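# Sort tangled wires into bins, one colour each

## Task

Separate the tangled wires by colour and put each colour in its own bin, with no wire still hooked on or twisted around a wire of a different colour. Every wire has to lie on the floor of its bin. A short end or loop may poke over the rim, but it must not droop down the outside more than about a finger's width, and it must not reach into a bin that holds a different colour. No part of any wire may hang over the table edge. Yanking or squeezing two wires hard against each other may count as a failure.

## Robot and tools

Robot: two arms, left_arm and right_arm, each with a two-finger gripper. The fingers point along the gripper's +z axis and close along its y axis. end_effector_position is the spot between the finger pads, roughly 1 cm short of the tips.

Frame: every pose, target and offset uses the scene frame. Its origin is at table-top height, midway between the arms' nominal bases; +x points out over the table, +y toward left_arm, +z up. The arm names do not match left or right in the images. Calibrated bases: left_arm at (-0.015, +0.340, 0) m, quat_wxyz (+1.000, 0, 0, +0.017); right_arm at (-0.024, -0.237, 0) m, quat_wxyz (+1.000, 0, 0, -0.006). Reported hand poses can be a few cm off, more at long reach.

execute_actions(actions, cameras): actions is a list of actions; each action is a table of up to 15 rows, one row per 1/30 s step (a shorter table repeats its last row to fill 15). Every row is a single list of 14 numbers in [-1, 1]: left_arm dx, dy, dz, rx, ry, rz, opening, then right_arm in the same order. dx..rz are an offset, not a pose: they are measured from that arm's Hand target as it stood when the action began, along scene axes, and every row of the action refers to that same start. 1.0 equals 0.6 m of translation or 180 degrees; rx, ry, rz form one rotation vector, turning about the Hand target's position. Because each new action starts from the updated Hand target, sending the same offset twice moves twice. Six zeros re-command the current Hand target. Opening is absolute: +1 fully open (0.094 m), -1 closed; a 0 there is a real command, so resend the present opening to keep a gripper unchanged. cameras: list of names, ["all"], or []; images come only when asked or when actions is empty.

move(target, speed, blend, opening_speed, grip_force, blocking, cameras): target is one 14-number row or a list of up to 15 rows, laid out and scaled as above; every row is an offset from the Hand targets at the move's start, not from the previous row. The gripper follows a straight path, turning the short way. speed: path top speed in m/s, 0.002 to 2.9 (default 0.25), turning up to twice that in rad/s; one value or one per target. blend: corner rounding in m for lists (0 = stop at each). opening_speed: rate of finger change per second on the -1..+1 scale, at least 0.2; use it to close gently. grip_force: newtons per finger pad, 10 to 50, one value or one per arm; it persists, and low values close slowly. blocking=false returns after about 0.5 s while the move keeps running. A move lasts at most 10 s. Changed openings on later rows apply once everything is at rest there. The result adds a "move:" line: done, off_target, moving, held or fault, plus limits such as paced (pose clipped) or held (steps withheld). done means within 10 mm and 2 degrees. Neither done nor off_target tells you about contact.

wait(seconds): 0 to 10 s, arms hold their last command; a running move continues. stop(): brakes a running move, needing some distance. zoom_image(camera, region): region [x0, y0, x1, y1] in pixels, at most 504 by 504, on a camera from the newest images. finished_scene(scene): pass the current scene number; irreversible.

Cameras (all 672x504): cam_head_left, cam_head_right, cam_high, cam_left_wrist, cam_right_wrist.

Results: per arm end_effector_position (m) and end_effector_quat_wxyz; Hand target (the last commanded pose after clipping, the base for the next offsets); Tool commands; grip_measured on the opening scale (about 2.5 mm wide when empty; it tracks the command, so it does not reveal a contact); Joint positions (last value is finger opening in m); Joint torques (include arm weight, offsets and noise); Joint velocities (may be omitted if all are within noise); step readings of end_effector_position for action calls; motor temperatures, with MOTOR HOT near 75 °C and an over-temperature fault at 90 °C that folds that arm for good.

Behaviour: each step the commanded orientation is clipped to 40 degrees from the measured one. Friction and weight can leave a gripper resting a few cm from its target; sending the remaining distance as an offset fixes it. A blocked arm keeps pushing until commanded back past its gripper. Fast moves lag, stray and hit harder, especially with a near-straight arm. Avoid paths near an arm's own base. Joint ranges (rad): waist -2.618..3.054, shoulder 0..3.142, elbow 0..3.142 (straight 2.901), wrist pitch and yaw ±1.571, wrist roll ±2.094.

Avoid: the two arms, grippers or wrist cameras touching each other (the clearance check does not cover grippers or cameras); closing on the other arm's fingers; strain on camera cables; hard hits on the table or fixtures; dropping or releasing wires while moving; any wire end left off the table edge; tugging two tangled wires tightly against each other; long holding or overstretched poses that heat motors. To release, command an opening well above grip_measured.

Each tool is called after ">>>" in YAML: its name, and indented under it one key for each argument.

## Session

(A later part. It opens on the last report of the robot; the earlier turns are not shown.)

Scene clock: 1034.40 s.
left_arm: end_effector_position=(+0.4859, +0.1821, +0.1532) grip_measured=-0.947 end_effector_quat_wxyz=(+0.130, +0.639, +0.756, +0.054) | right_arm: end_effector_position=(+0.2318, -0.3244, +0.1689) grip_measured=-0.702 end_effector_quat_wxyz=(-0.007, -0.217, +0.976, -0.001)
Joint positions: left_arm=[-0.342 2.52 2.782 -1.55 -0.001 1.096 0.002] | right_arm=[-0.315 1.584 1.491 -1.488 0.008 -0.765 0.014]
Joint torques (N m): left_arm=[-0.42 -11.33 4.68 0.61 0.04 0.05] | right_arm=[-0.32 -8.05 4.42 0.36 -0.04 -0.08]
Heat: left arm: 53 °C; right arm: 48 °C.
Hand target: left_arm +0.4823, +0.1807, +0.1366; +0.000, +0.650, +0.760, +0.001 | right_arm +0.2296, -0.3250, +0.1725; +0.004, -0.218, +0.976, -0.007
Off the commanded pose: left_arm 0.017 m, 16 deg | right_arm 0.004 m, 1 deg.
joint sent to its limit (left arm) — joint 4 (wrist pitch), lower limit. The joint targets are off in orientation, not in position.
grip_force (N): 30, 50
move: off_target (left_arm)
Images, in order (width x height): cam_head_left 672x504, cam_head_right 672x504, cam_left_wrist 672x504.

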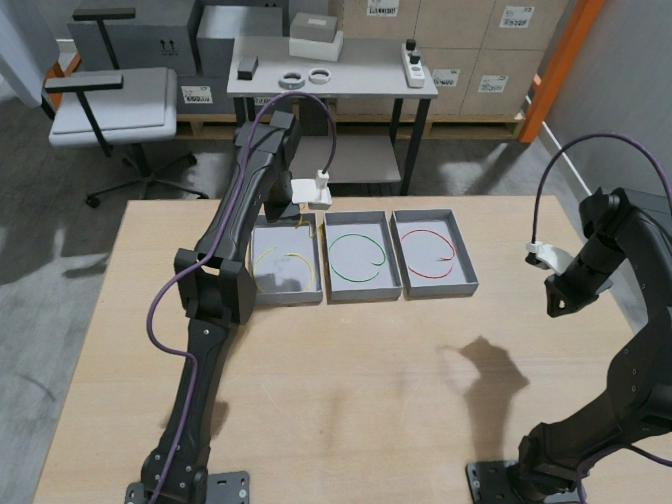

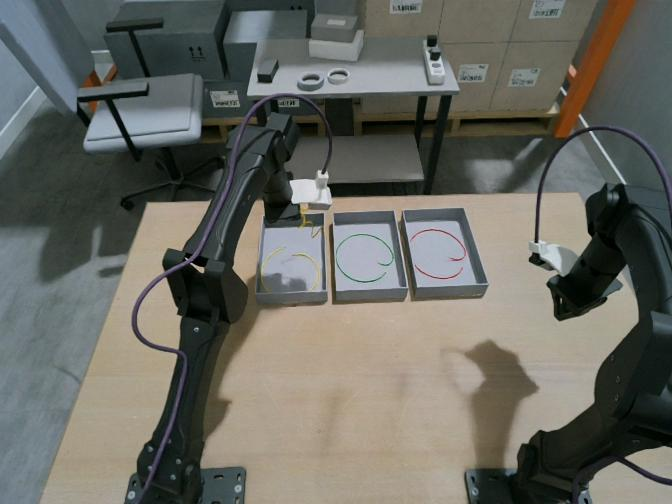

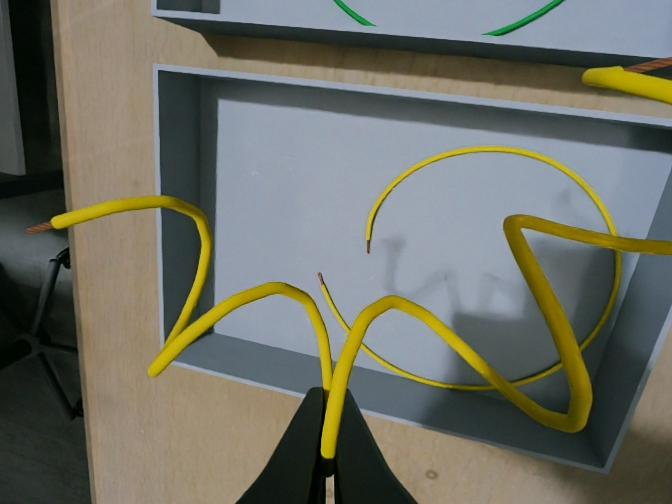

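>>> move:
  target:
    - [0,0.005,-0.155,0,0,0,-0.95,0,0,0,0,0,0,-0.7]
    - [0,0.005,-0.155,0,0,0,-0.75,0,0,0,0,0,0,-0.7]
    - [0,0.005,-0.08,0,0,0,-0.75,0,0,0,0,0,0,-0.7]
    - [-0.02,0.01,0.12,0,0,0,-0.7,0,0,0,0,0,0,-0.7]
    - [-0.38,0.12,0.12,0,0,0.45,-0.7,0,0,0,0,0,0,-0.7]
  speed: [0.07,0.06,0.05,0.15,0.25]
  blend: [0,0,0.01,0.03,0]
  cameras: ["cam_head_left","cam_head_right"]

>>> zoom_image:
  camera: "cam_head_left"
  region: [220, 180, 490, 370]

>>> zoom_image:
  camera: "cam_head_right"
  region: [230, 190, 500, 330]

Scene clock: 1061.67 s.
left_arm: end_effector_position=(+0.2600, +0.2494, +0.2068) grip_measured=-0.703 end_effector_quat_wxyz=(+0.037, +0.009, +0.999, -0.010) | right_arm: end_effector_position=(+0.2318, -0.3244, +0.1689) grip_measured=-0.702 end_effector_quat_wxyz=(-0.007, -0.217, +0.976, -0.001)
Joint positions: left_arm=[-0.359 1.607 1.665 -1.552 -0.004 -0.307 0.014] | right_arm=[-0.315 1.584 1.491 -1.488 0.008 -0.765 0.014]
Joint torques (N m): left_arm=[0.69 -7.79 4.64 0.28 0.05 -0.11] | right_arm=[-0.32 -8.05 4.42 0.36 -0.04 -0.08]
Motor temperatures (°C): left_arm=[33 53 52 36 31 33 35] | right_arm=[31 48 40 35 34 32 34]
Heat: left arm: 53 °C; right arm: 48 °C.
Hand target: left_arm +0.2543, +0.2527, +0.2086; -0.001, +0.001, +1.000, +0.000 | right_arm +0.2296, -0.3250, +0.1725; +0.004, -0.218, +0.976, -0.007
Off the commanded pose: left_arm 0.007 m, 5 deg | right_arm 0.004 m, 1 deg.
joint sent to its limit (left arm) — joint 4 (wrist pitch), lower limit. The joint targets are off in orientation, not in position.
grip_force (N): 30, 50
move: off_target (left_arm); blend cut to 0 m at target 4; target 2's new opening was sent with left_arm's hand 0.008 m and 5 deg from that target; target 4's new opening was sent with left_arm's hand 0.007 m and 21 deg from that target
Images, in order (width x height): cam_head_left 672x504, cam_head_right 672x504.

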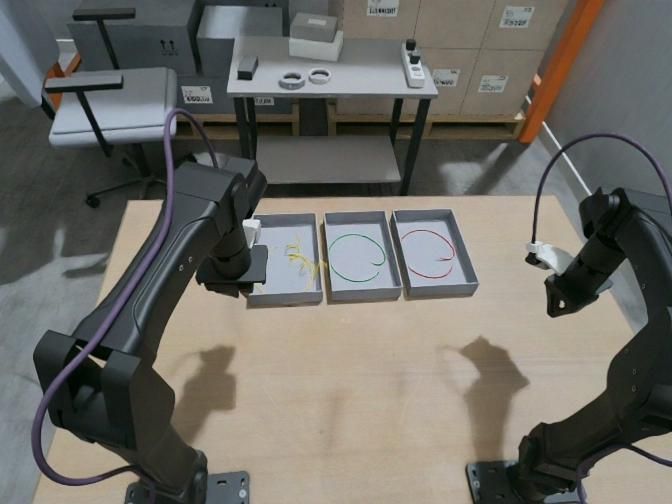

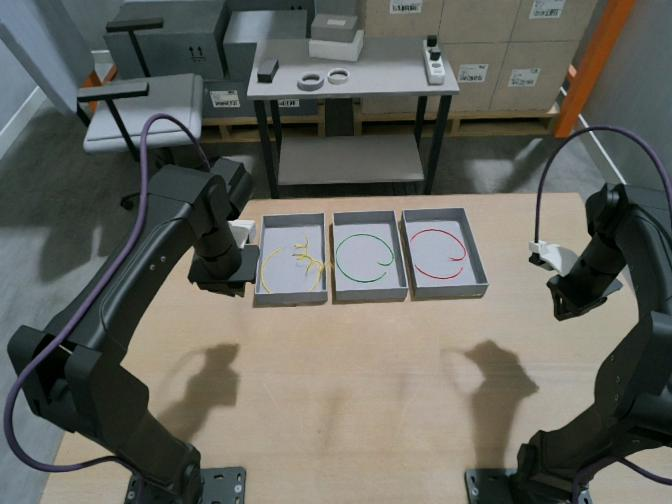

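Scaled by 1.867 from the camera's 672x504 image, which has a finer 960x720 frame.

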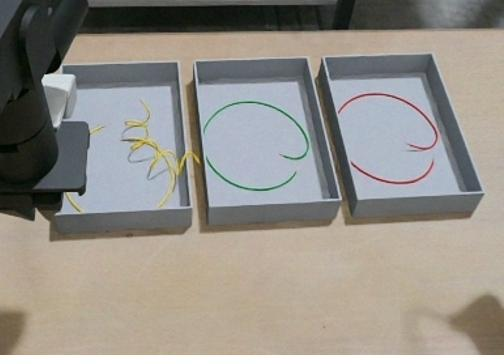

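Scaled by 1.867 from the camera's 672x504 image, which has a finer 960x720 frame.

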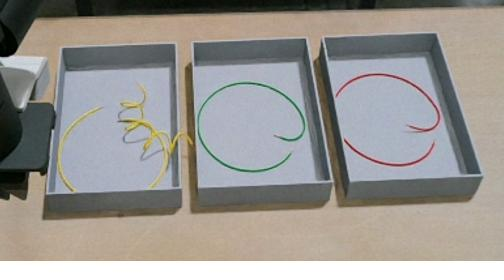

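>>> zoom_image:
  camera: "cam_head_right"
  region: [255, 205, 355, 305]

>>> zoom_image:
  camera: "cam_head_left"
  region: [250, 210, 350, 310]

Scaled by 5.040 from the camera's 672x504 image, which has a finer 960x720 frame.

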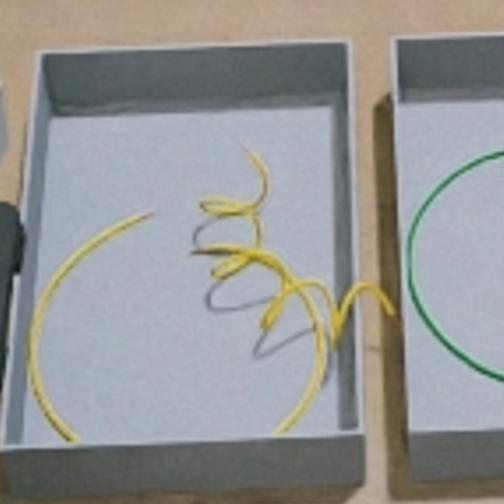

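Scaled by 5.040 from the camera's 672x504 image, which has a finer 960x720 frame.

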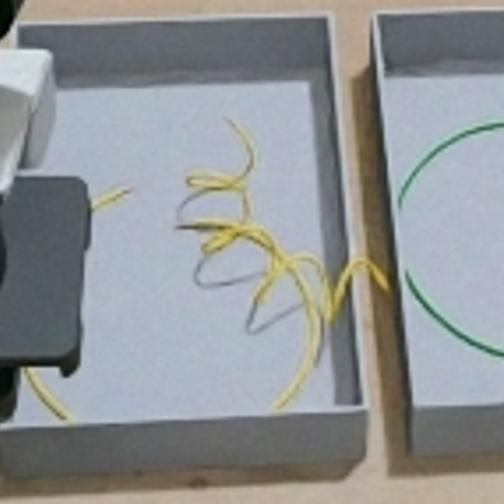

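>>> move:
  target:
    - [0.2,-0.12,0.12,0,0,0,-0.3,0,0,0,0,0,0,-0.7]
    - [0.28,-0.12,0.0,0,0,0,-0.3,0,0,0,0,0,0,-0.7]
  blend: 0.03
  speed: 0.2
  cameras: ["cam_left_wrist"]

Scene clock: 1080.07 s.
left_arm: end_effector_position=(+0.4200, +0.1804, +0.2062) grip_measured=-0.303 end_effector_quat_wxyz=(+0.120, -0.002, +0.992, -0.044) | right_arm: end_effector_position=(+0.2318, -0.3244, +0.1689) grip_measured=-0.702 end_effector_quat_wxyz=(-0.007, -0.217, +0.976, -0.001)
Joint positions: left_arm=[-0.388 2.208 2.454 -1.56 -0.001 -0.359 0.033] | right_arm=[-0.315 1.584 1.491 -1.488 0.008 -0.765 0.014]
Joint torques (N m): left_arm=[0.39 -11.19 6.56 0.68 0 0.05] | right_arm=[-0.32 -8.03 4.42 0.36 -0.04 -0.08]
Heat: left arm: 52 °C; right arm: 48 °C.
Hand target: left_arm +0.4224, +0.1808, +0.2085; -0.001, +0.001, +1.000, +0.000 | right_arm +0.2296, -0.3250, +0.1725; +0.004, -0.218, +0.976, -0.007
Off the commanded pose: left_arm 0.003 m, 15 deg | right_arm 0.004 m, 1 deg.
joint sent to its limit (left arm) — joint 4 (wrist pitch), lower limit. The joint targets are off in orientation, not in position.
grip_force (N): 30, 50
move: off_target (left_arm)
Images, in order (width x height): cam_left_wrist 672x504.

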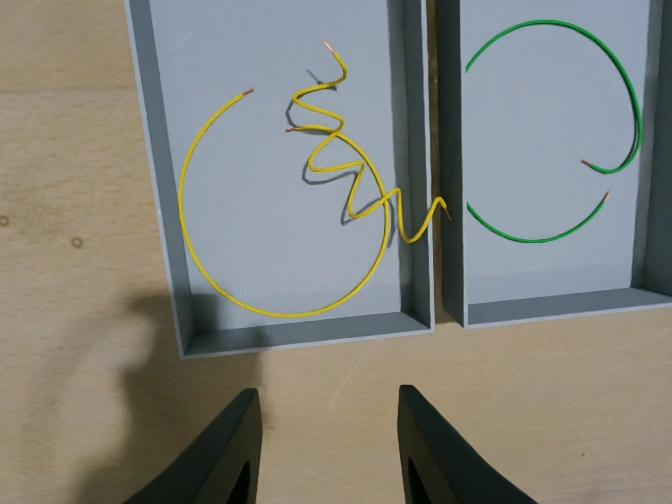

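>>> move:
  target: [0.04,-0.015,-0.17,0,0,0,-0.5,0,0,0,0,0,0,-0.7]
  speed: 0.15
  cameras: ["cam_left_wrist"]

Scene clock: 1117.63 s.
left_arm: end_effector_position=(+0.4436, +0.1716, +0.1103) grip_measured=-0.497 end_effector_quat_wxyz=(+0.040, -0.002, +0.999, -0.015) | right_arm: end_effector_position=(+0.2318, -0.3244, +0.1689) grip_measured=-0.702 end_effector_quat_wxyz=(-0.007, -0.217, +0.976, -0.001)
Joint positions: left_arm=[-0.388 2.476 2.551 -1.56 -0.001 -0.358 0.024] | right_arm=[-0.315 1.584 1.491 -1.488 0.008 -0.765 0.014]
Joint torques (N m): left_arm=[0.18 -11.99 6.71 0.34 -0.02 0.06] | right_arm=[-0.32 -8.03 4.44 0.36 -0.04 -0.08]
Heat: left arm: 54 °C; right arm: 47 °C.
Hand target: left_arm +0.4463, +0.1718, +0.1066; -0.001, +0.001, +1.000, +0.000 | right_arm +0.2296, -0.3250, +0.1725; +0.004, -0.218, +0.976, -0.007
Off the commanded pose: left_arm 0.005 m, 5 deg | right_arm 0.004 m, 1 deg.
joint sent to its limit (left arm) — joint 4 (wrist pitch), lower limit. The joint targets are off in orientation, not in position.
grip_force (N): 30, 50
move: off_target (left_arm)
Images, in order (width x height): cam_left_wrist 672x504.

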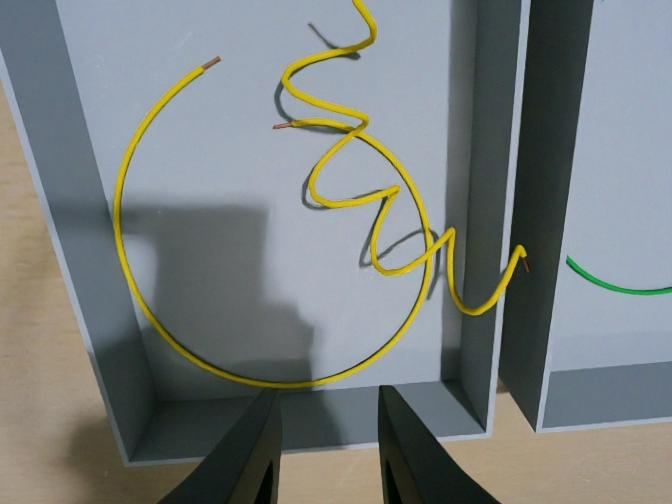

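>>> move:
  target: [0.035,0.003,-0.115,0,0,0,-0.6,0,0,0,0,0,0,-0.7]
  speed: 0.08
  cameras: ["cam_left_wrist"]

Scene clock: 1131.77 s.
left_arm: end_effector_position=(+0.4652, +0.1711, +0.0446) grip_measured=-0.597 end_effector_quat_wxyz=(+0.013, +0.000, +1.000, -0.004) | right_arm: end_effector_position=(+0.2318, -0.3244, +0.1689) grip_measured=-0.702 end_effector_quat_wxyz=(-0.007, -0.217, +0.976, -0.001)
Joint positions: left_arm=[-0.375 2.701 2.717 -1.56 -0.001 -0.34 0.019] | right_arm=[-0.315 1.584 1.491 -1.488 0.008 -0.765 0.014]
Joint torques (N m): left_arm=[0.66 -12.78 6.8 0.2 0.04 0.06] | right_arm=[-0.32 -8.05 4.41 0.36 -0.04 -0.08]
Motor temperatures (°C): left_arm=[33 55 55 35 31 33 35] | right_arm=[31 47 39 35 34 32 34]
Heat: left arm: 55 °C; right arm: 47 °C.
Hand target: left_arm +0.4673, +0.1735, +0.0376; -0.001, +0.001, +1.000, +0.000 | right_arm +0.2296, -0.3250, +0.1725; +0.004, -0.218, +0.976, -0.007
Off the commanded pose: left_arm 0.008 m, 2 deg | right_arm 0.004 m, 1 deg.
joint sent to its limit (left arm) — joint 4 (wrist pitch), lower limit. The joint targets still meet the commanded pose.
grip_force (N): 30, 50
move: done
Images, in order (width x height): cam_left_wrist 672x504.

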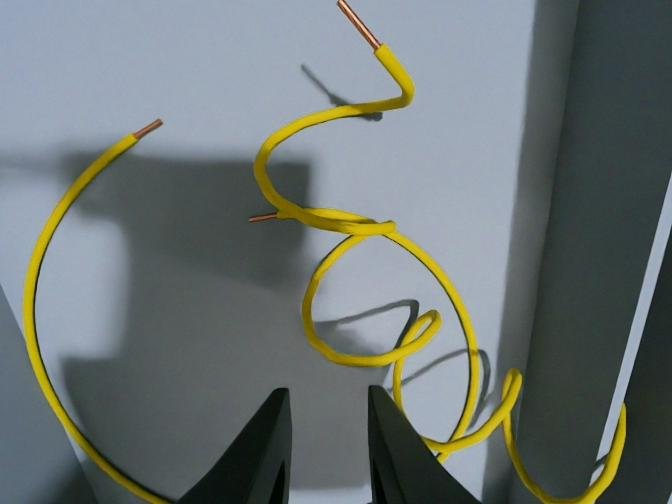

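>>> move:
  target:
    - [0.0,0.011,-0.02,0,0,0,-0.6,0,0,0,0,0,0,-0.7]
    - [0.0,0.011,-0.056,0,0,0,-0.6,0,0,0,0,0,0,-0.7]
    - [0.0,0.011,-0.056,0,0,0,-0.97,0,0,0,0,0,0,-0.7]
  speed: 0.05
  opening_speed: 0.3
  cameras: ["cam_left_wrist"]

Scene clock: 1147.97 s.
left_arm: end_effector_position=(+0.4652, +0.1777, +0.0097) grip_measured=-0.967 end_effector_quat_wxyz=(-0.003, +0.001, +1.000, +0.001) | right_arm: end_effector_position=(+0.2318, -0.3244, +0.1689) grip_measured=-0.702 end_effector_quat_wxyz=(-0.007, -0.217, +0.976, -0.001)
Joint positions: left_arm=[-0.363 2.696 2.566 -1.448 -0.001 -0.327 0.002] | right_arm=[-0.315 1.584 1.491 -1.488 0.008 -0.765 0.014]
Joint torques (N m): left_arm=[0.5 -14.78 3.74 0.49 0.03 0.07] | right_arm=[-0.32 -8.03 4.42 0.37 -0.04 -0.08]
Motor temperatures (°C): left_arm=[33 58 53 34 31 33 35] | right_arm=[31 47 39 35 34 32 34]
Heat: left arm: 58 °C; right arm: 47 °C.
Hand target: left_arm +0.4673, +0.1801, +0.0040; -0.001, +0.001, +1.000, +0.000 | right_arm +0.2296, -0.3250, +0.1725; +0.004, -0.218, +0.976, -0.007
Off the commanded pose: left_arm 0.007 m, 0 deg | right_arm 0.004 m, 1 deg.
grip_force (N): 30, 50
move: done
Images, in order (width x height): cam_left_wrist 672x504.

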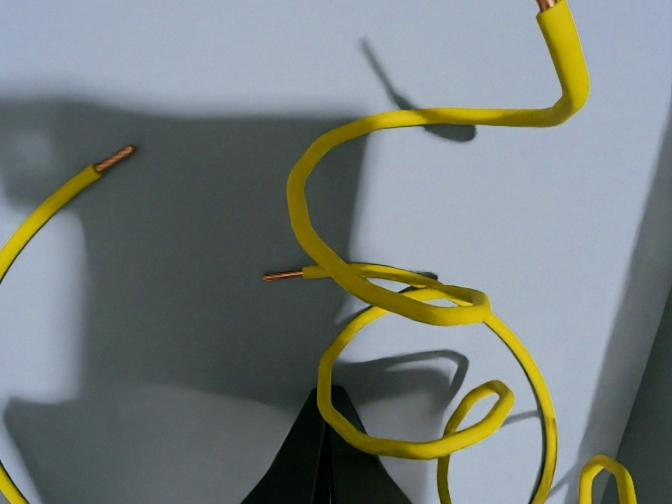

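>>> move:
  target:
    - [0.0,0,0.05,0,0,0,-0.97,0,0,0,0,0,0,-0.7]
    - [0.0,0.065,0.07,0,0,0,-0.97,0,0,0,0,0,0,-0.7]
  speed: 0.04
  blend: 0.01
  cameras: ["cam_left_wrist","cam_head_left","cam_head_right"]

>>> zoom_image:
  camera: "cam_head_right"
  region: [255, 205, 355, 305]

Scene clock: 1158.83 s.
left_arm: end_effector_position=(+0.4648, +0.2179, +0.0339) grip_measured=-0.967 end_effector_quat_wxyz=(-0.015, -0.001, +1.000, +0.004) | right_arm: end_effector_position=(+0.2318, -0.3244, +0.1689) grip_measured=-0.702 end_effector_quat_wxyz=(-0.007, -0.217, +0.976, -0.001)
Joint positions: left_arm=[-0.286 2.671 2.614 -1.545 -0.001 -0.254 0.002] | right_arm=[-0.315 1.584 1.491 -1.488 0.008 -0.765 0.014]
Joint torques (N m): left_arm=[0.51 -17.24 4.56 0.18 0.03 0.04] | right_arm=[-0.32 -8.03 4.42 0.36 -0.04 -0.08]
Motor temperatures (°C): left_arm=[33 59 52 34 31 33 35] | right_arm=[31 47 39 35 34 32 34]
Heat: left arm: 59 °C; right arm: 47 °C.
Hand target: left_arm +0.4673, +0.2190, +0.0460; -0.001, +0.001, +1.000, +0.000 | right_arm +0.2296, -0.3250, +0.1725; +0.004, -0.218, +0.976, -0.007
Off the commanded pose: left_arm 0.012 m, 2 deg | right_arm 0.004 m, 1 deg.
grip_force (N): 30, 50
move: off_target (left_arm)
Images, in order (width x height): cam_head_left 672x504, cam_head_right 672x504, cam_left_wrist 672x504.

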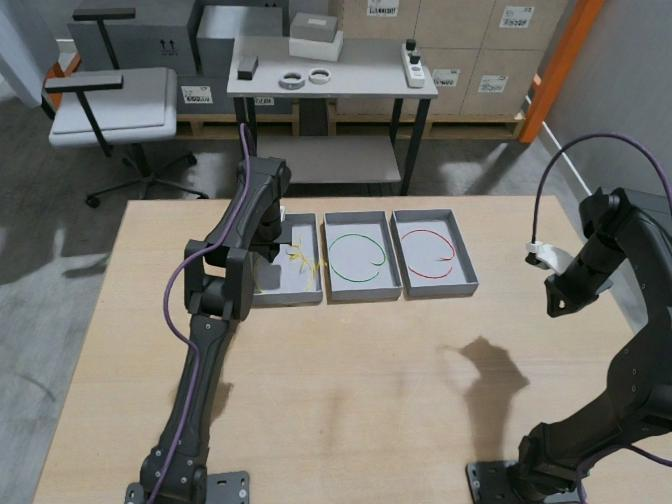

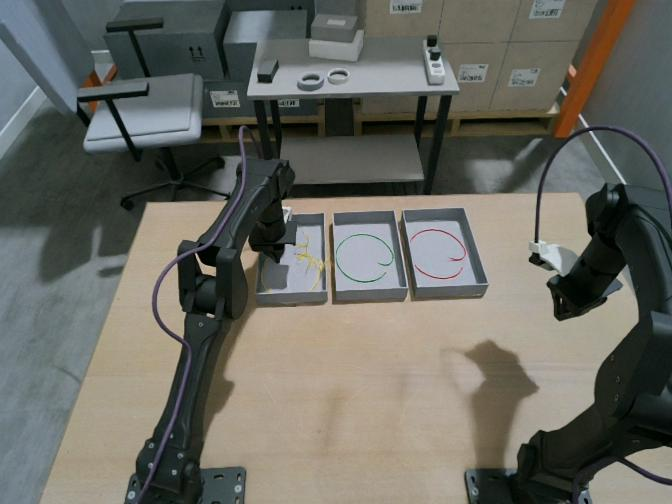

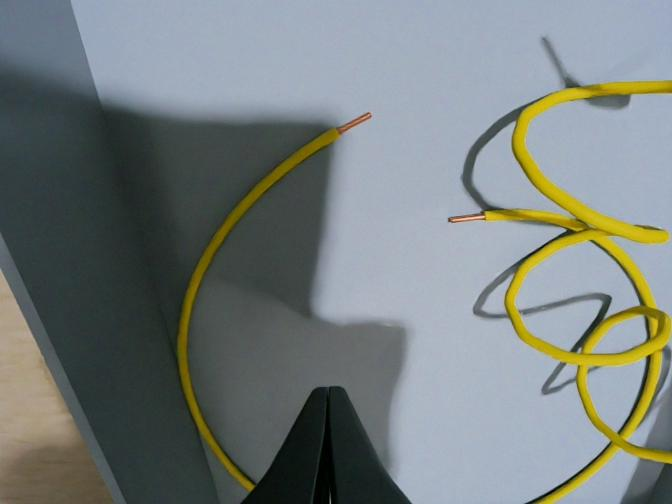

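Scaled by 5.040 from the camera's 672x504 image, which has a finer 960x720 frame.

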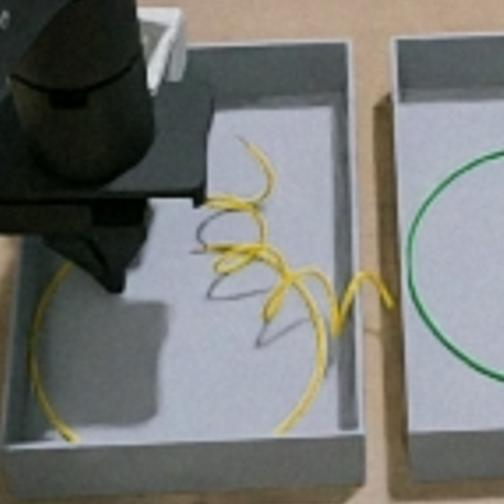

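>>> move:
  target:
    - [0.018,-0.063,0,0,0,0,-0.5,0,0,0,0,0,0,-0.7]
    - [0.018,-0.063,-0.07,0,0,0,-0.5,0,0,0,0,0,0,-0.7]
  speed: 0.05
  cameras: ["cam_left_wrist"]

Scene clock: 1170.70 s.
left_arm: end_effector_position=(+0.4792, +0.1829, +0.0146) grip_measured=-0.503 end_effector_quat_wxyz=(+0.009, +0.003, +1.000, -0.003) | right_arm: end_effector_position=(+0.2318, -0.3244, +0.1689) grip_measured=-0.702 end_effector_quat_wxyz=(-0.007, -0.217, +0.976, -0.001)
Joint positions: left_arm=[-0.344 2.804 2.8 -1.549 -0.001 -0.304 0.023] | right_arm=[-0.315 1.584 1.491 -1.488 0.008 -0.765 0.014]
Joint torques (N m): left_arm=[-0.27 -12.52 6.86 0.19 0.03 -0.09] | right_arm=[-0.32 -8.05 4.42 0.37 -0.04 -0.08]
Motor temperatures (°C): left_arm=[33 62 52 34 31 33 35] | right_arm=[31 47 39 35 34 32 34]
Heat: left arm: 62 °C; right arm: 47 °C.
Hand target: left_arm +0.4782, +0.1814, +0.0040; -0.001, +0.001, +1.000, +0.000 | right_arm +0.2296, -0.3250, +0.1725; +0.004, -0.218, +0.976, -0.007
Off the commanded pose: left_arm 0.011 m, 1 deg | right_arm 0.004 m, 1 deg.
grip_force (N): 30, 50
move: off_target (left_arm)
Images, in order (width x height): cam_left_wrist 672x504.

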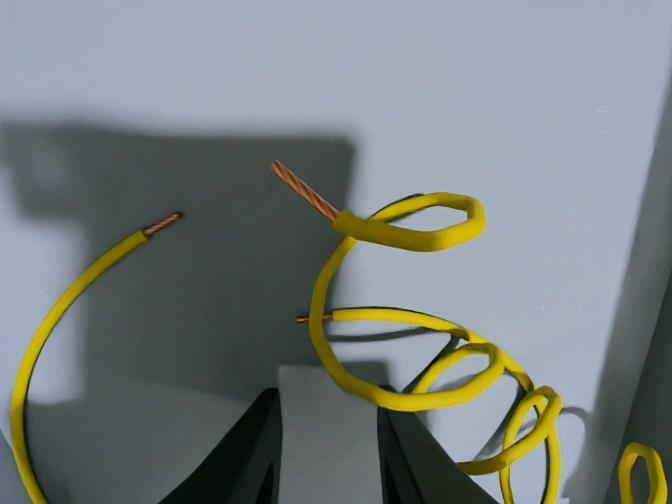

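>>> move:
  target:
    - [0.007,-0.002,-0.006,0,0,0,-0.5,0,0,0,0,0,0,-0.7]
    - [0.007,-0.002,-0.006,0,0,0,-0.97,0,0,0,0,0,0,-0.7]
  speed: 0.05
  opening_speed: 0.3
  cameras: ["cam_left_wrist"]

Scene clock: 1184.33 s.
left_arm: end_effector_position=(+0.4845, +0.1812, +0.0114) grip_measured=-0.967 end_effector_quat_wxyz=(+0.017, +0.003, +1.000, -0.005) | right_arm: end_effector_position=(+0.2318, -0.3244, +0.1689) grip_measured=-0.702 end_effector_quat_wxyz=(-0.007, -0.217, +0.976, -0.001)
Joint positions: left_arm=[-0.344 2.834 2.848 -1.549 -0.001 -0.304 0.002] | right_arm=[-0.315 1.584 1.491 -1.488 0.008 -0.765 0.014]
Joint torques (N m): left_arm=[-0.16 -12.46 6.83 0.19 0.06 -0.09] | right_arm=[-0.32 -8.05 4.42 0.36 -0.04 -0.08]
Motor temperatures (°C): left_arm=[33 58 52 34 31 33 35] | right_arm=[31 47 39 35 34 32 34]
Heat: left arm: 58 °C; right arm: 47 °C.
Hand target: left_arm +0.4823, +0.1802, +0.0004; -0.001, +0.001, +1.000, +0.000 | right_arm +0.2296, -0.3250, +0.1725; +0.004, -0.218, +0.976, -0.007
Off the commanded pose: left_arm 0.011 m, 2 deg | right_arm 0.004 m, 1 deg.
elbow stopped short (left arm): the move would have taken joint 3 (elbow) straighter than the controller allows.
grip_force (N): 30, 50
move: off_target (left_arm); target 2's new opening was sent with left_arm's hand 0.011 m and 2 deg from that target
Images, in order (width x height): cam_left_wrist 672x504.

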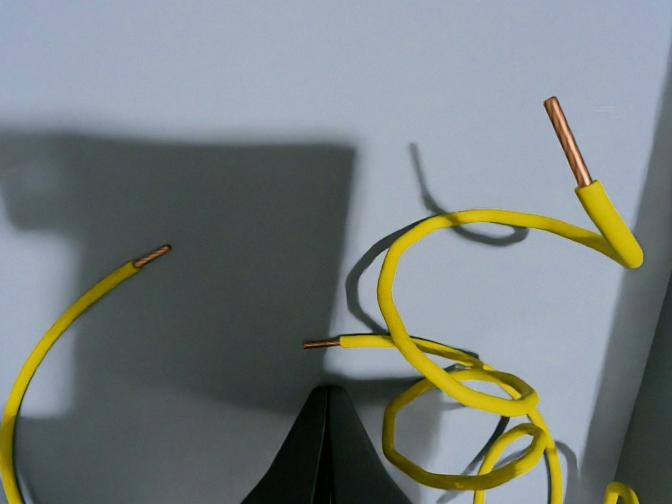

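>>> move:
  target:
    - [0,0,0.05,0,0,0,-0.97,0,0,0,0,0,0,-0.7]
    - [0.0,-0.018,0.055,0,0,0,-0.6,0,0,0,0,0,0,-0.7]
  speed: 0.05
  cameras: ["cam_left_wrist"]

Scene clock: 1206.07 s.
left_arm: end_effector_position=(+0.4825, +0.1724, +0.0173) grip_measured=-0.603 end_effector_quat_wxyz=(+0.021, +0.002, +1.000, -0.007) | right_arm: end_effector_position=(+0.2318, -0.3244, +0.1689) grip_measured=-0.702 end_effector_quat_wxyz=(-0.007, -0.217, +0.976, -0.001)
Joint positions: left_arm=[-0.361 2.821 2.845 -1.549 -0.001 -0.323 0.019] | right_arm=[-0.315 1.584 1.491 -1.488 0.008 -0.765 0.014]
Joint torques (N m): left_arm=[-0.49 -17.46 5.91 0.11 0.05 -0.07] | right_arm=[-0.34 -8.03 4.42 0.36 -0.04 -0.08]
Motor temperatures (°C): left_arm=[33 62 55 34 31 33 35] | right_arm=[31 47 39 35 34 32 34]
Heat: left arm: 62 °C; right arm: 47 °C.
Hand target: left_arm +0.4824, +0.1693, +0.0334; -0.001, +0.001, +1.000, +0.000 | right_arm +0.2296, -0.3250, +0.1725; +0.004, -0.218, +0.976, -0.007
Off the commanded pose: left_arm 0.016 m, 3 deg | right_arm 0.004 m, 1 deg.
joint sent to its limit (left arm) — joint 4 (wrist pitch), lower limit. The joint targets are off in orientation, not in position.
grip_force (N): 30, 50
move: off_target (left_arm); target 2's new opening was sent with left_arm's hand 0.016 m and 3 deg from that target
Images, in order (width x height): cam_left_wrist 672x504.

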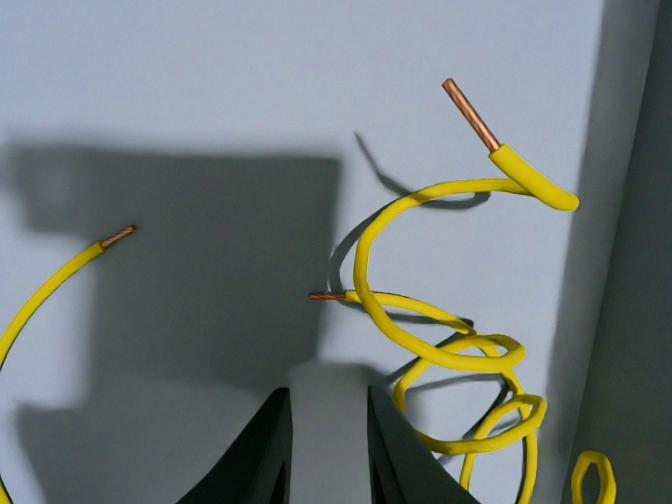

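>>> move:
  target:
    - [0,0,0.03,0,0,0,-0.55,0,0,0,0,0,0,-0.7]
    - [0.004,-0.026,0.035,0,0,0,-0.55,0,0,0,0,0,0,-0.7]
  speed: 0.05
  cameras: ["cam_left_wrist"]

Scene clock: 1217.00 s.
left_arm: end_effector_position=(+0.4816, +0.1584, +0.0385) grip_measured=-0.553 end_effector_quat_wxyz=(+0.041, +0.002, +0.999, -0.015) | right_arm: end_effector_position=(+0.2318, -0.3244, +0.1689) grip_measured=-0.702 end_effector_quat_wxyz=(-0.007, -0.217, +0.976, -0.001)
Joint positions: left_arm=[-0.387 2.779 2.845 -1.549 -0.001 -0.348 0.021] | right_arm=[-0.315 1.584 1.491 -1.488 0.008 -0.765 0.014]
Joint torques (N m): left_arm=[-0.69 -16.49 7.01 0.3 0.03 -0.05] | right_arm=[-0.32 -8.03 4.42 0.36 -0.04 -0.08]
Motor temperatures (°C): left_arm=[33 62 53 34 31 33 35] | right_arm=[31 47 39 35 34 32 34]
Heat: left arm: 62 °C; right arm: 47 °C.
Hand target: left_arm +0.4848, +0.1538, +0.0543; -0.001, +0.001, +1.000, +0.000 | right_arm +0.2296, -0.3250, +0.1725; +0.004, -0.218, +0.976, -0.007
Off the commanded pose: left_arm 0.017 m, 5 deg | right_arm 0.004 m, 1 deg.
elbow stopped short (left arm): the move would have taken joint 3 (elbow) straighter than the controller allows.
grip_force (N): 30, 50
move: off_target (left_arm)
Images, in order (width x height): cam_left_wrist 672x504.

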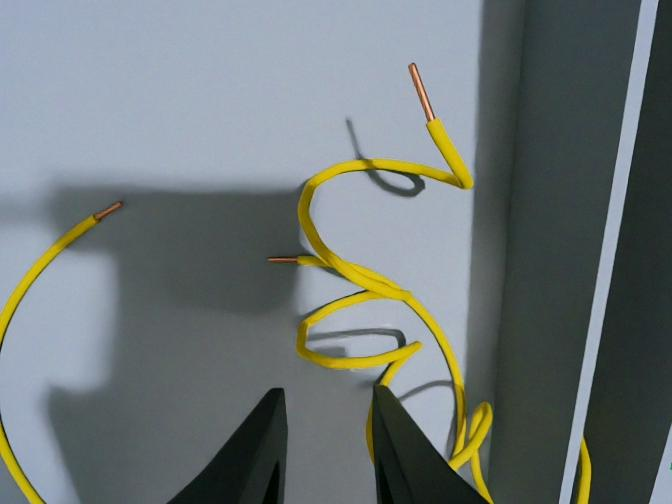

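>>> move:
  target:
    - [0.0,0.008,-0.01,0,0,0,-0.68,0,0,0,0,0,0,-0.7]
    - [0.0,0.008,-0.085,0,0,0,-0.68,0,0,0,0,0,0,-0.7]
  speed: 0.04
  cameras: ["cam_left_wrist"]

Scene clock: 1232.20 s.
left_arm: end_effector_position=(+0.4796, +0.1592, +0.0131) grip_measured=-0.677 end_effector_quat_wxyz=(+0.022, +0.002, +1.000, -0.008) | right_arm: end_effector_position=(+0.2318, -0.3244, +0.1689) grip_measured=-0.702 end_effector_quat_wxyz=(-0.007, -0.217, +0.976, -0.001)
Joint positions: left_arm=[-0.387 2.831 2.849 -1.541 -0.001 -0.349 0.015] | right_arm=[-0.315 1.584 1.491 -1.488 0.008 -0.765 0.014]
Joint torques (N m): left_arm=[0.29 -12.81 6.64 0.39 0.06 0] | right_arm=[-0.32 -8.05 4.42 0.36 -0.04 -0.07]
Motor temperatures (°C): left_arm=[33 71 53 33 31 33 35] | right_arm=[31 47 39 35 34 32 34]
Heat: left arm: 71 °C; right arm: 47 °C.
Hand target: left_arm +0.4847, +0.1586, +0.0034; -0.001, +0.001, +1.000, +0.000 | right_arm +0.2296, -0.3250, +0.1725; +0.004, -0.218, +0.976, -0.007
Off the commanded pose: left_arm 0.011 m, 3 deg | right_arm 0.004 m, 1 deg.
elbow stopped short (left arm): the move would have taken joint 3 (elbow) straighter than the controller allows.
grip_force (N): 30, 50
move: off_target (left_arm)
Images, in order (width x height): cam_left_wrist 672x504.

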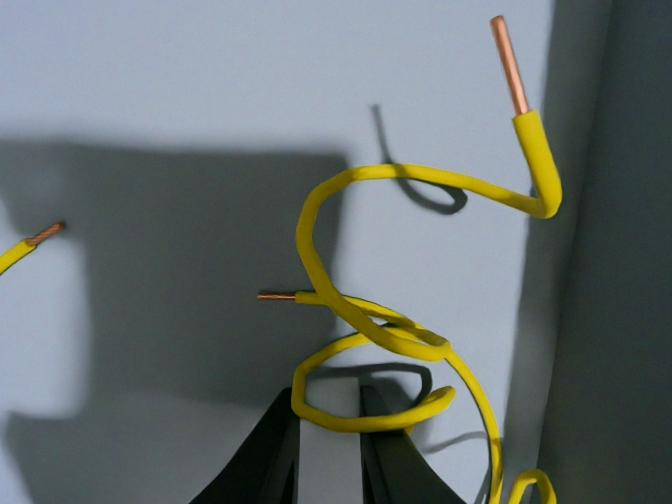

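>>> move:
  target:
    - [0.015,0.009,0,0,0,0,-0.68,0,0,0,0,0,0,-0.7]
    - [0.015,0.009,0,0,0,0,-0.97,0,0,0,0,0,0,-0.7]
  speed: 0.04
  opening_speed: 0.4
  cameras: ["cam_left_wrist"]

Scene clock: 1245.97 s.
left_arm: end_effector_position=(+0.4882, +0.1625, +0.0135) grip_measured=-0.967 end_effector_quat_wxyz=(+0.035, +0.000, +0.999, -0.012) | right_arm: end_effector_position=(+0.2318, -0.3244, +0.1689) grip_measured=-0.702 end_effector_quat_wxyz=(-0.007, -0.217, +0.976, -0.001)
Joint positions: left_arm=[-0.375 2.831 2.849 -1.514 -0.001 -0.341 0.002] | right_arm=[-0.315 1.584 1.491 -1.488 0.008 -0.765 0.014]
Joint torques (N m): left_arm=[0.66 -12.68 6.6 0.49 0.07 0.08] | right_arm=[-0.34 -8.03 4.41 0.36 -0.03 -0.07]
Motor temperatures (°C): left_arm=[33 64 53 33 31 33 35] | right_arm=[31 47 39 35 34 32 34]
Heat: left arm: 64 °C; right arm: 47 °C.
Hand target: left_arm +0.4937, +0.1638, +0.0034; -0.001, +0.001, +1.000, +0.000 | right_arm +0.2296, -0.3250, +0.1725; +0.004, -0.218, +0.976, -0.007
Off the commanded pose: left_arm 0.012 m, 4 deg | right_arm 0.004 m, 1 deg.
elbow stopped short (left arm): the move would have taken joint 3 (elbow) straighter than the controller allows.
grip_force (N): 30, 50
move: off_target (left_arm); target 2's new opening was sent with left_arm's hand 0.012 m and 4 deg from that target
Images, in order (width x height): cam_left_wrist 672x504.

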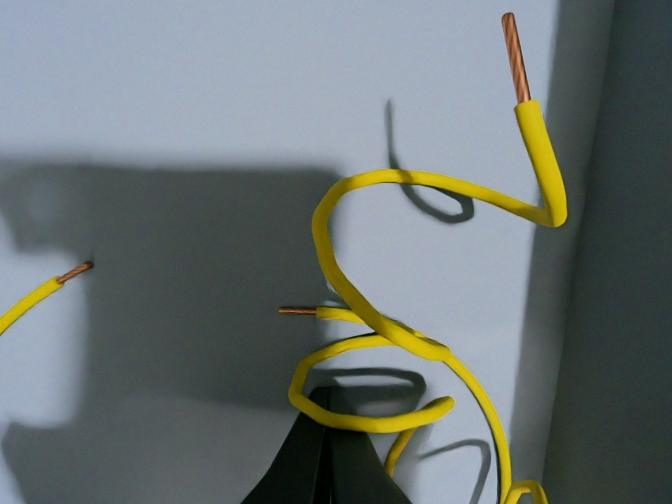

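>>> move:
  target:
    - [-0.02,0,0.12,0,0,0,-0.95,0,0,0,0,0,0,-0.7]
    - [-0.2,0.15,0.3,0,0,0,-0.95,0.1,0.2,0.1,0,0,0,-0.7]
    - [-0.4,0.25,0.3,0,0,0,-0.95,0.28,0.63,0.05,0,0,-0.139,-0.3]
  speed: [0.08,0.2,0.2]
  blend: [0.01,0.03,0]
  cameras: ["cam_head_left","cam_head_right","cam_right_wrist"]

>>> zoom_image:
  camera: "cam_head_left"
  region: [240, 200, 360, 310]

Scene clock: 1269.43 s.
left_arm: end_effector_position=(+0.2536, +0.3121, +0.1829) grip_measured=-0.953 end_effector_quat_wxyz=(-0.009, +0.000, +1.000, +0.001) | right_arm: end_effector_position=(+0.3925, +0.0531, +0.2038) grip_measured=-0.302 end_effector_quat_wxyz=(+0.148, -0.009, +0.985, +0.092)
Joint positions: left_arm=[-0.141 1.601 1.564 -1.552 0 -0.107 0.002] | right_arm=[0.624 2.376 2.712 -1.557 0.016 0.592 0.033]
Joint torques (N m): left_arm=[0.66 -7.64 4.38 0.33 0.02 0.06] | right_arm=[-0.43 -10.32 7.79 0.9 -0.02 0.05]
Motor temperatures (°C): left_arm=[33 60 54 33 31 33 35] | right_arm=[31 47 40 35 34 32 34]
Heat: left arm: 60 °C; right arm: 47 °C.
Hand target: left_arm +0.2537, +0.3139, +0.1833; -0.001, +0.001, +1.000, +0.000 | right_arm +0.3977, +0.0530, +0.2026; +0.003, -0.002, +1.000, -0.008
Off the commanded pose: left_arm 0.002 m, 1 deg | right_arm 0.005 m, 20 deg.
elbow stopped short (left arm): the move would have taken joint 3 (elbow) straighter than the controller allows.
joint sent to its limit (right arm) — joint 4 (wrist pitch), lower limit. The joint targets are off in orientation, not in position.
grip_force (N): 30, 50
move: off_target (right_arm); target 3's new opening was sent with right_arm's hand 0.005 m and 20 deg from that target
Images, in order (width x height): cam_head_left 672x504, cam_head_right 672x504, cam_right_wrist 672x504.

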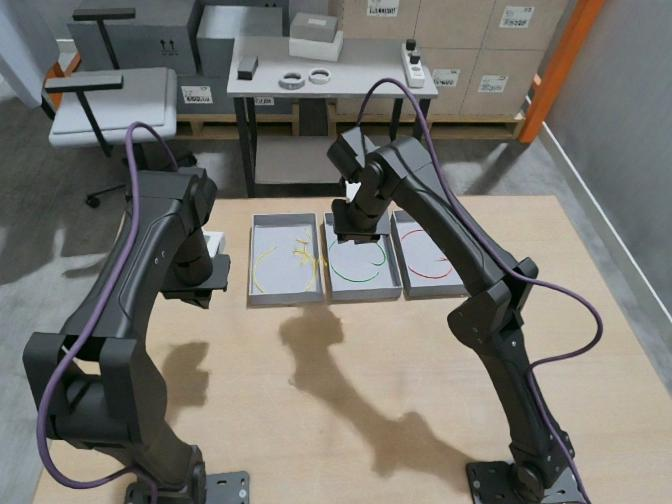

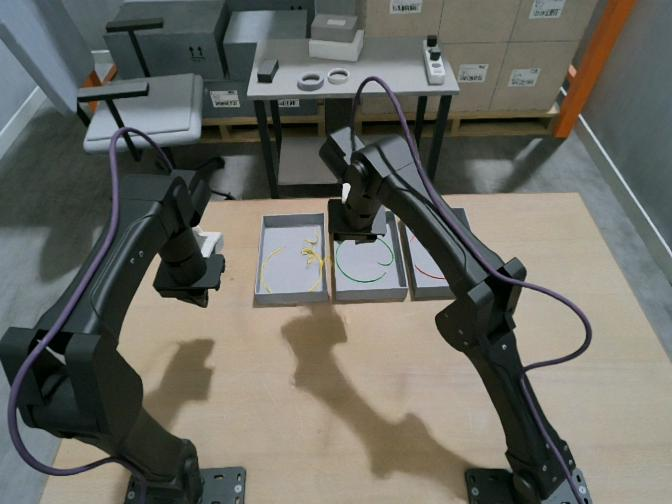

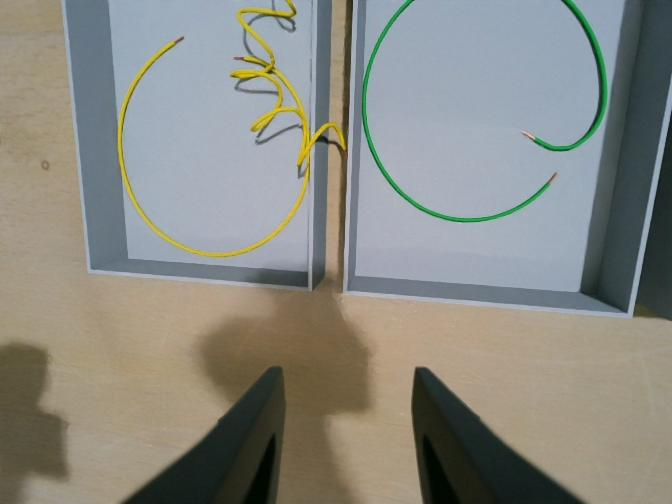

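Scaled by 4.200 from the camera's 672x504 image, which has a finer 960x720 frame.

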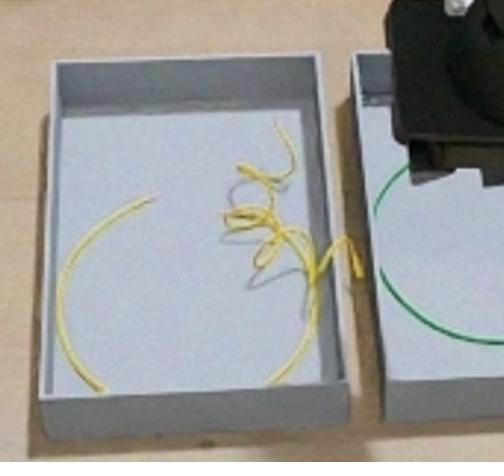

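>>> move:
  target: [0,0,0,0,0,0,-0.95,0.112,0.02,-0.09,0,0,0.49,-0.3]
  speed: 0.15
  cameras: ["cam_head_left","cam_right_wrist"]

Scene clock: 1294.17 s.
left_arm: end_effector_position=(+0.2536, +0.3121, +0.1829) grip_measured=-0.953 end_effector_quat_wxyz=(-0.009, +0.000, +1.000, +0.001) | right_arm: end_effector_position=(+0.4586, +0.0613, +0.1533) grip_measured=-0.302 end_effector_quat_wxyz=(-0.207, +0.679, -0.703, +0.043)
Joint positions: left_arm=[-0.141 1.601 1.564 -1.552 0 -0.107 0.002] | right_arm=[0.563 2.575 2.836 -1.406 -0.004 -0.984 0.033]
Joint torques (N m): left_arm=[0.51 -7.56 4.56 0.31 0.03 0.1] | right_arm=[0.14 -11.11 8.23 1.2 0.01 -0.05]
Motor temperatures (°C): left_arm=[33 57 52 33 31 33 35] | right_arm=[31 49 43 36 34 32 34]
Heat: left arm: 57 °C; right arm: 49 °C.
Hand target: left_arm +0.2537, +0.3139, +0.1833; -0.001, +0.001, +1.000, +0.000 | right_arm +0.4648, +0.0650, +0.1486; -0.008, +0.697, -0.717, +0.004
Off the commanded pose: left_arm 0.002 m, 1 deg | right_arm 0.009 m, 23 deg.
elbow stopped short (right arm): the move would have taken joint 3 (elbow) straighter than the controller allows.
grip_force (N): 30, 50
move: off_target (right_arm)
Images, in order (width x height): cam_head_left 672x504, cam_right_wrist 672x504.

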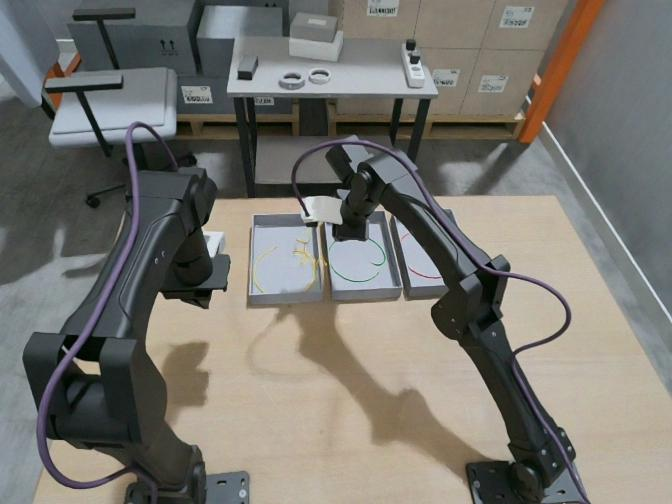

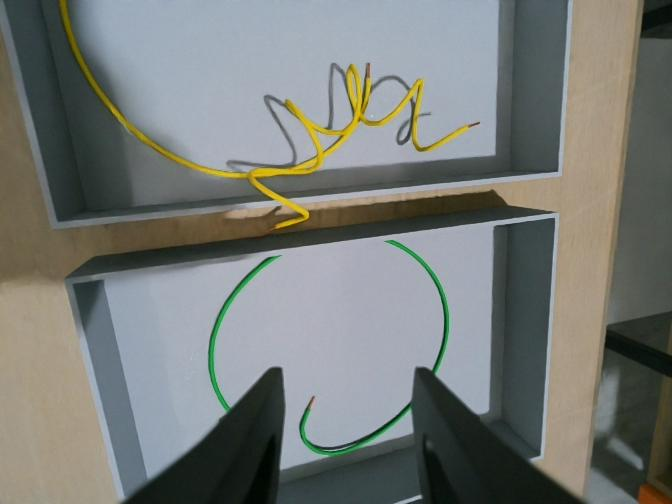

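>>> move:
  target: [0,0,0,0,0,0,-0.95,0.005,0.025,-0.1,0,0,0,-0.5]
  speed: 0.1
  cameras: ["cam_head_left","cam_right_wrist"]

Scene clock: 1307.83 s.
left_arm: end_effector_position=(+0.2536, +0.3121, +0.1829) grip_measured=-0.953 end_effector_quat_wxyz=(-0.009, +0.000, +1.000, +0.001) | right_arm: end_effector_position=(+0.4638, +0.0736, +0.0940) grip_measured=-0.498 end_effector_quat_wxyz=(-0.173, +0.687, -0.705, +0.037)
Joint positions: left_arm=[-0.141 1.601 1.564 -1.552 0 -0.107 0.002] | right_arm=[0.578 2.69 2.836 -1.361 0.002 -0.98 0.024]
Joint torques (N m): left_arm=[0.59 -7.5 4.3 0.32 0.03 0.06] | right_arm=[0.55 -11.79 8.42 1.05 0 0.07]
Motor temperatures (°C): left_arm=[33 56 51 33 31 33 35] | right_arm=[31 49 43 36 34 32 34]
Heat: left arm: 56 °C; right arm: 49 °C.
Hand target: left_arm +0.2537, +0.3139, +0.1833; -0.001, +0.001, +1.000, +0.000 | right_arm +0.4678, +0.0800, +0.0887; -0.008, +0.697, -0.717, +0.004
Off the commanded pose: left_arm 0.002 m, 1 deg | right_arm 0.009 m, 19 deg.
elbow stopped short (right arm): the move would have taken joint 3 (elbow) straighter than the controller allows.
grip_force (N): 30, 50
move: off_target (right_arm)
Images, in order (width x height): cam_head_left 672x504, cam_right_wrist 672x504.

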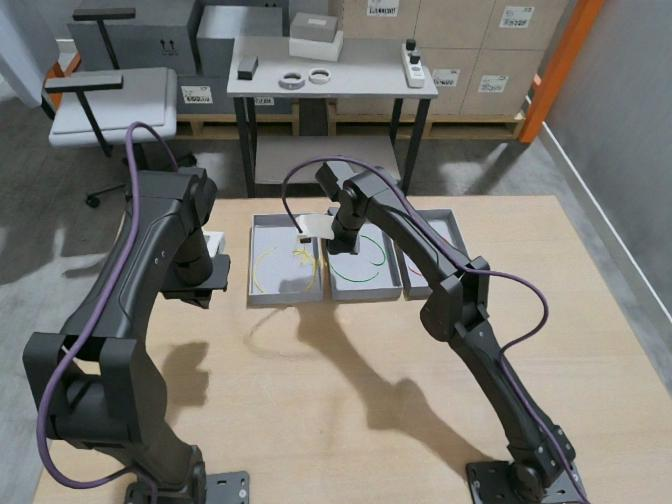

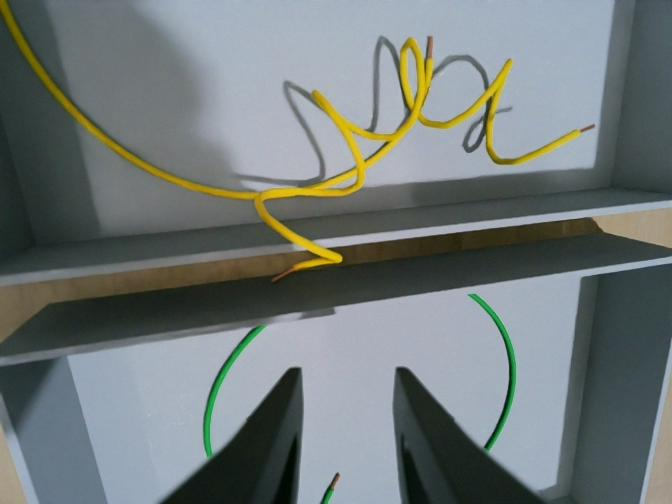

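>>> move:
  target: [0,0,0,0,0,0,-0.95,0.005,0.037,-0.045,0,0,0,-0.5]
  speed: 0.05
  cameras: ["cam_head_left","cam_right_wrist"]

Scene clock: 1326.43 s.
left_arm: end_effector_position=(+0.2536, +0.3121, +0.1829) grip_measured=-0.953 end_effector_quat_wxyz=(-0.009, +0.000, +1.000, +0.001) | right_arm: end_effector_position=(+0.4675, +0.0956, +0.0684) grip_measured=-0.498 end_effector_quat_wxyz=(-0.182, +0.686, -0.703, +0.035)
Joint positions: left_arm=[-0.141 1.601 1.564 -1.552 0 -0.107 0.002] | right_arm=[0.606 2.747 2.836 -1.287 0.004 -0.952 0.024]
Joint torques (N m): left_arm=[0.7 -7.57 4.44 0.3 0.06 0.1] | right_arm=[0.55 -12 8.54 1.1 -0.01 0.08]
Motor temperatures (°C): left_arm=[33 55 51 33 31 33 35] | right_arm=[31 51 43 36 34 32 34]
Heat: left arm: 55 °C; right arm: 51 °C.
Hand target: left_arm +0.2537, +0.3139, +0.1833; -0.001, +0.001, +1.000, +0.000 | right_arm +0.4708, +0.1022, +0.0616; -0.007, +0.697, -0.717, +0.004
Off the commanded pose: left_arm 0.002 m, 1 deg | right_arm 0.010 m, 20 deg.
elbow stopped short (right arm): the move would have taken joint 3 (elbow) straighter than the controller allows.
grip_force (N): 30, 50
move: off_target (right_arm)
Images, in order (width x height): cam_head_left 672x504, cam_right_wrist 672x504.

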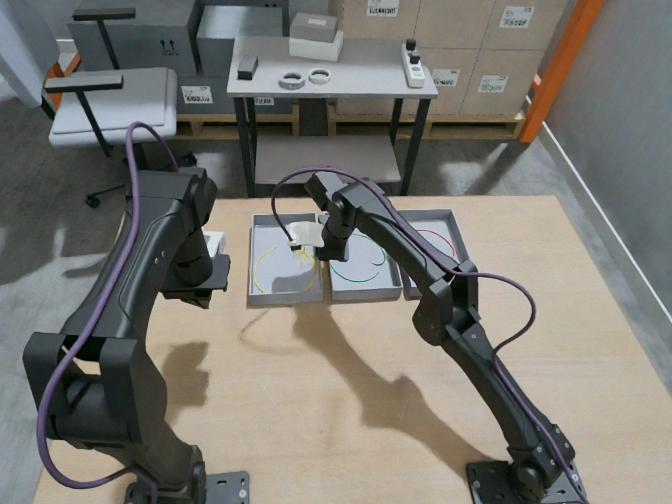

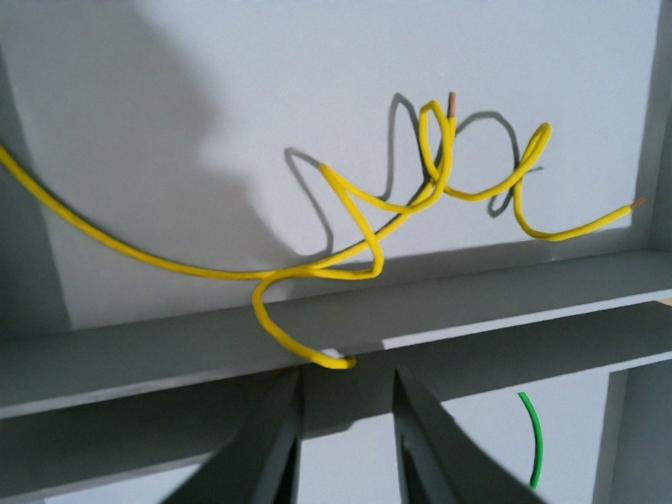

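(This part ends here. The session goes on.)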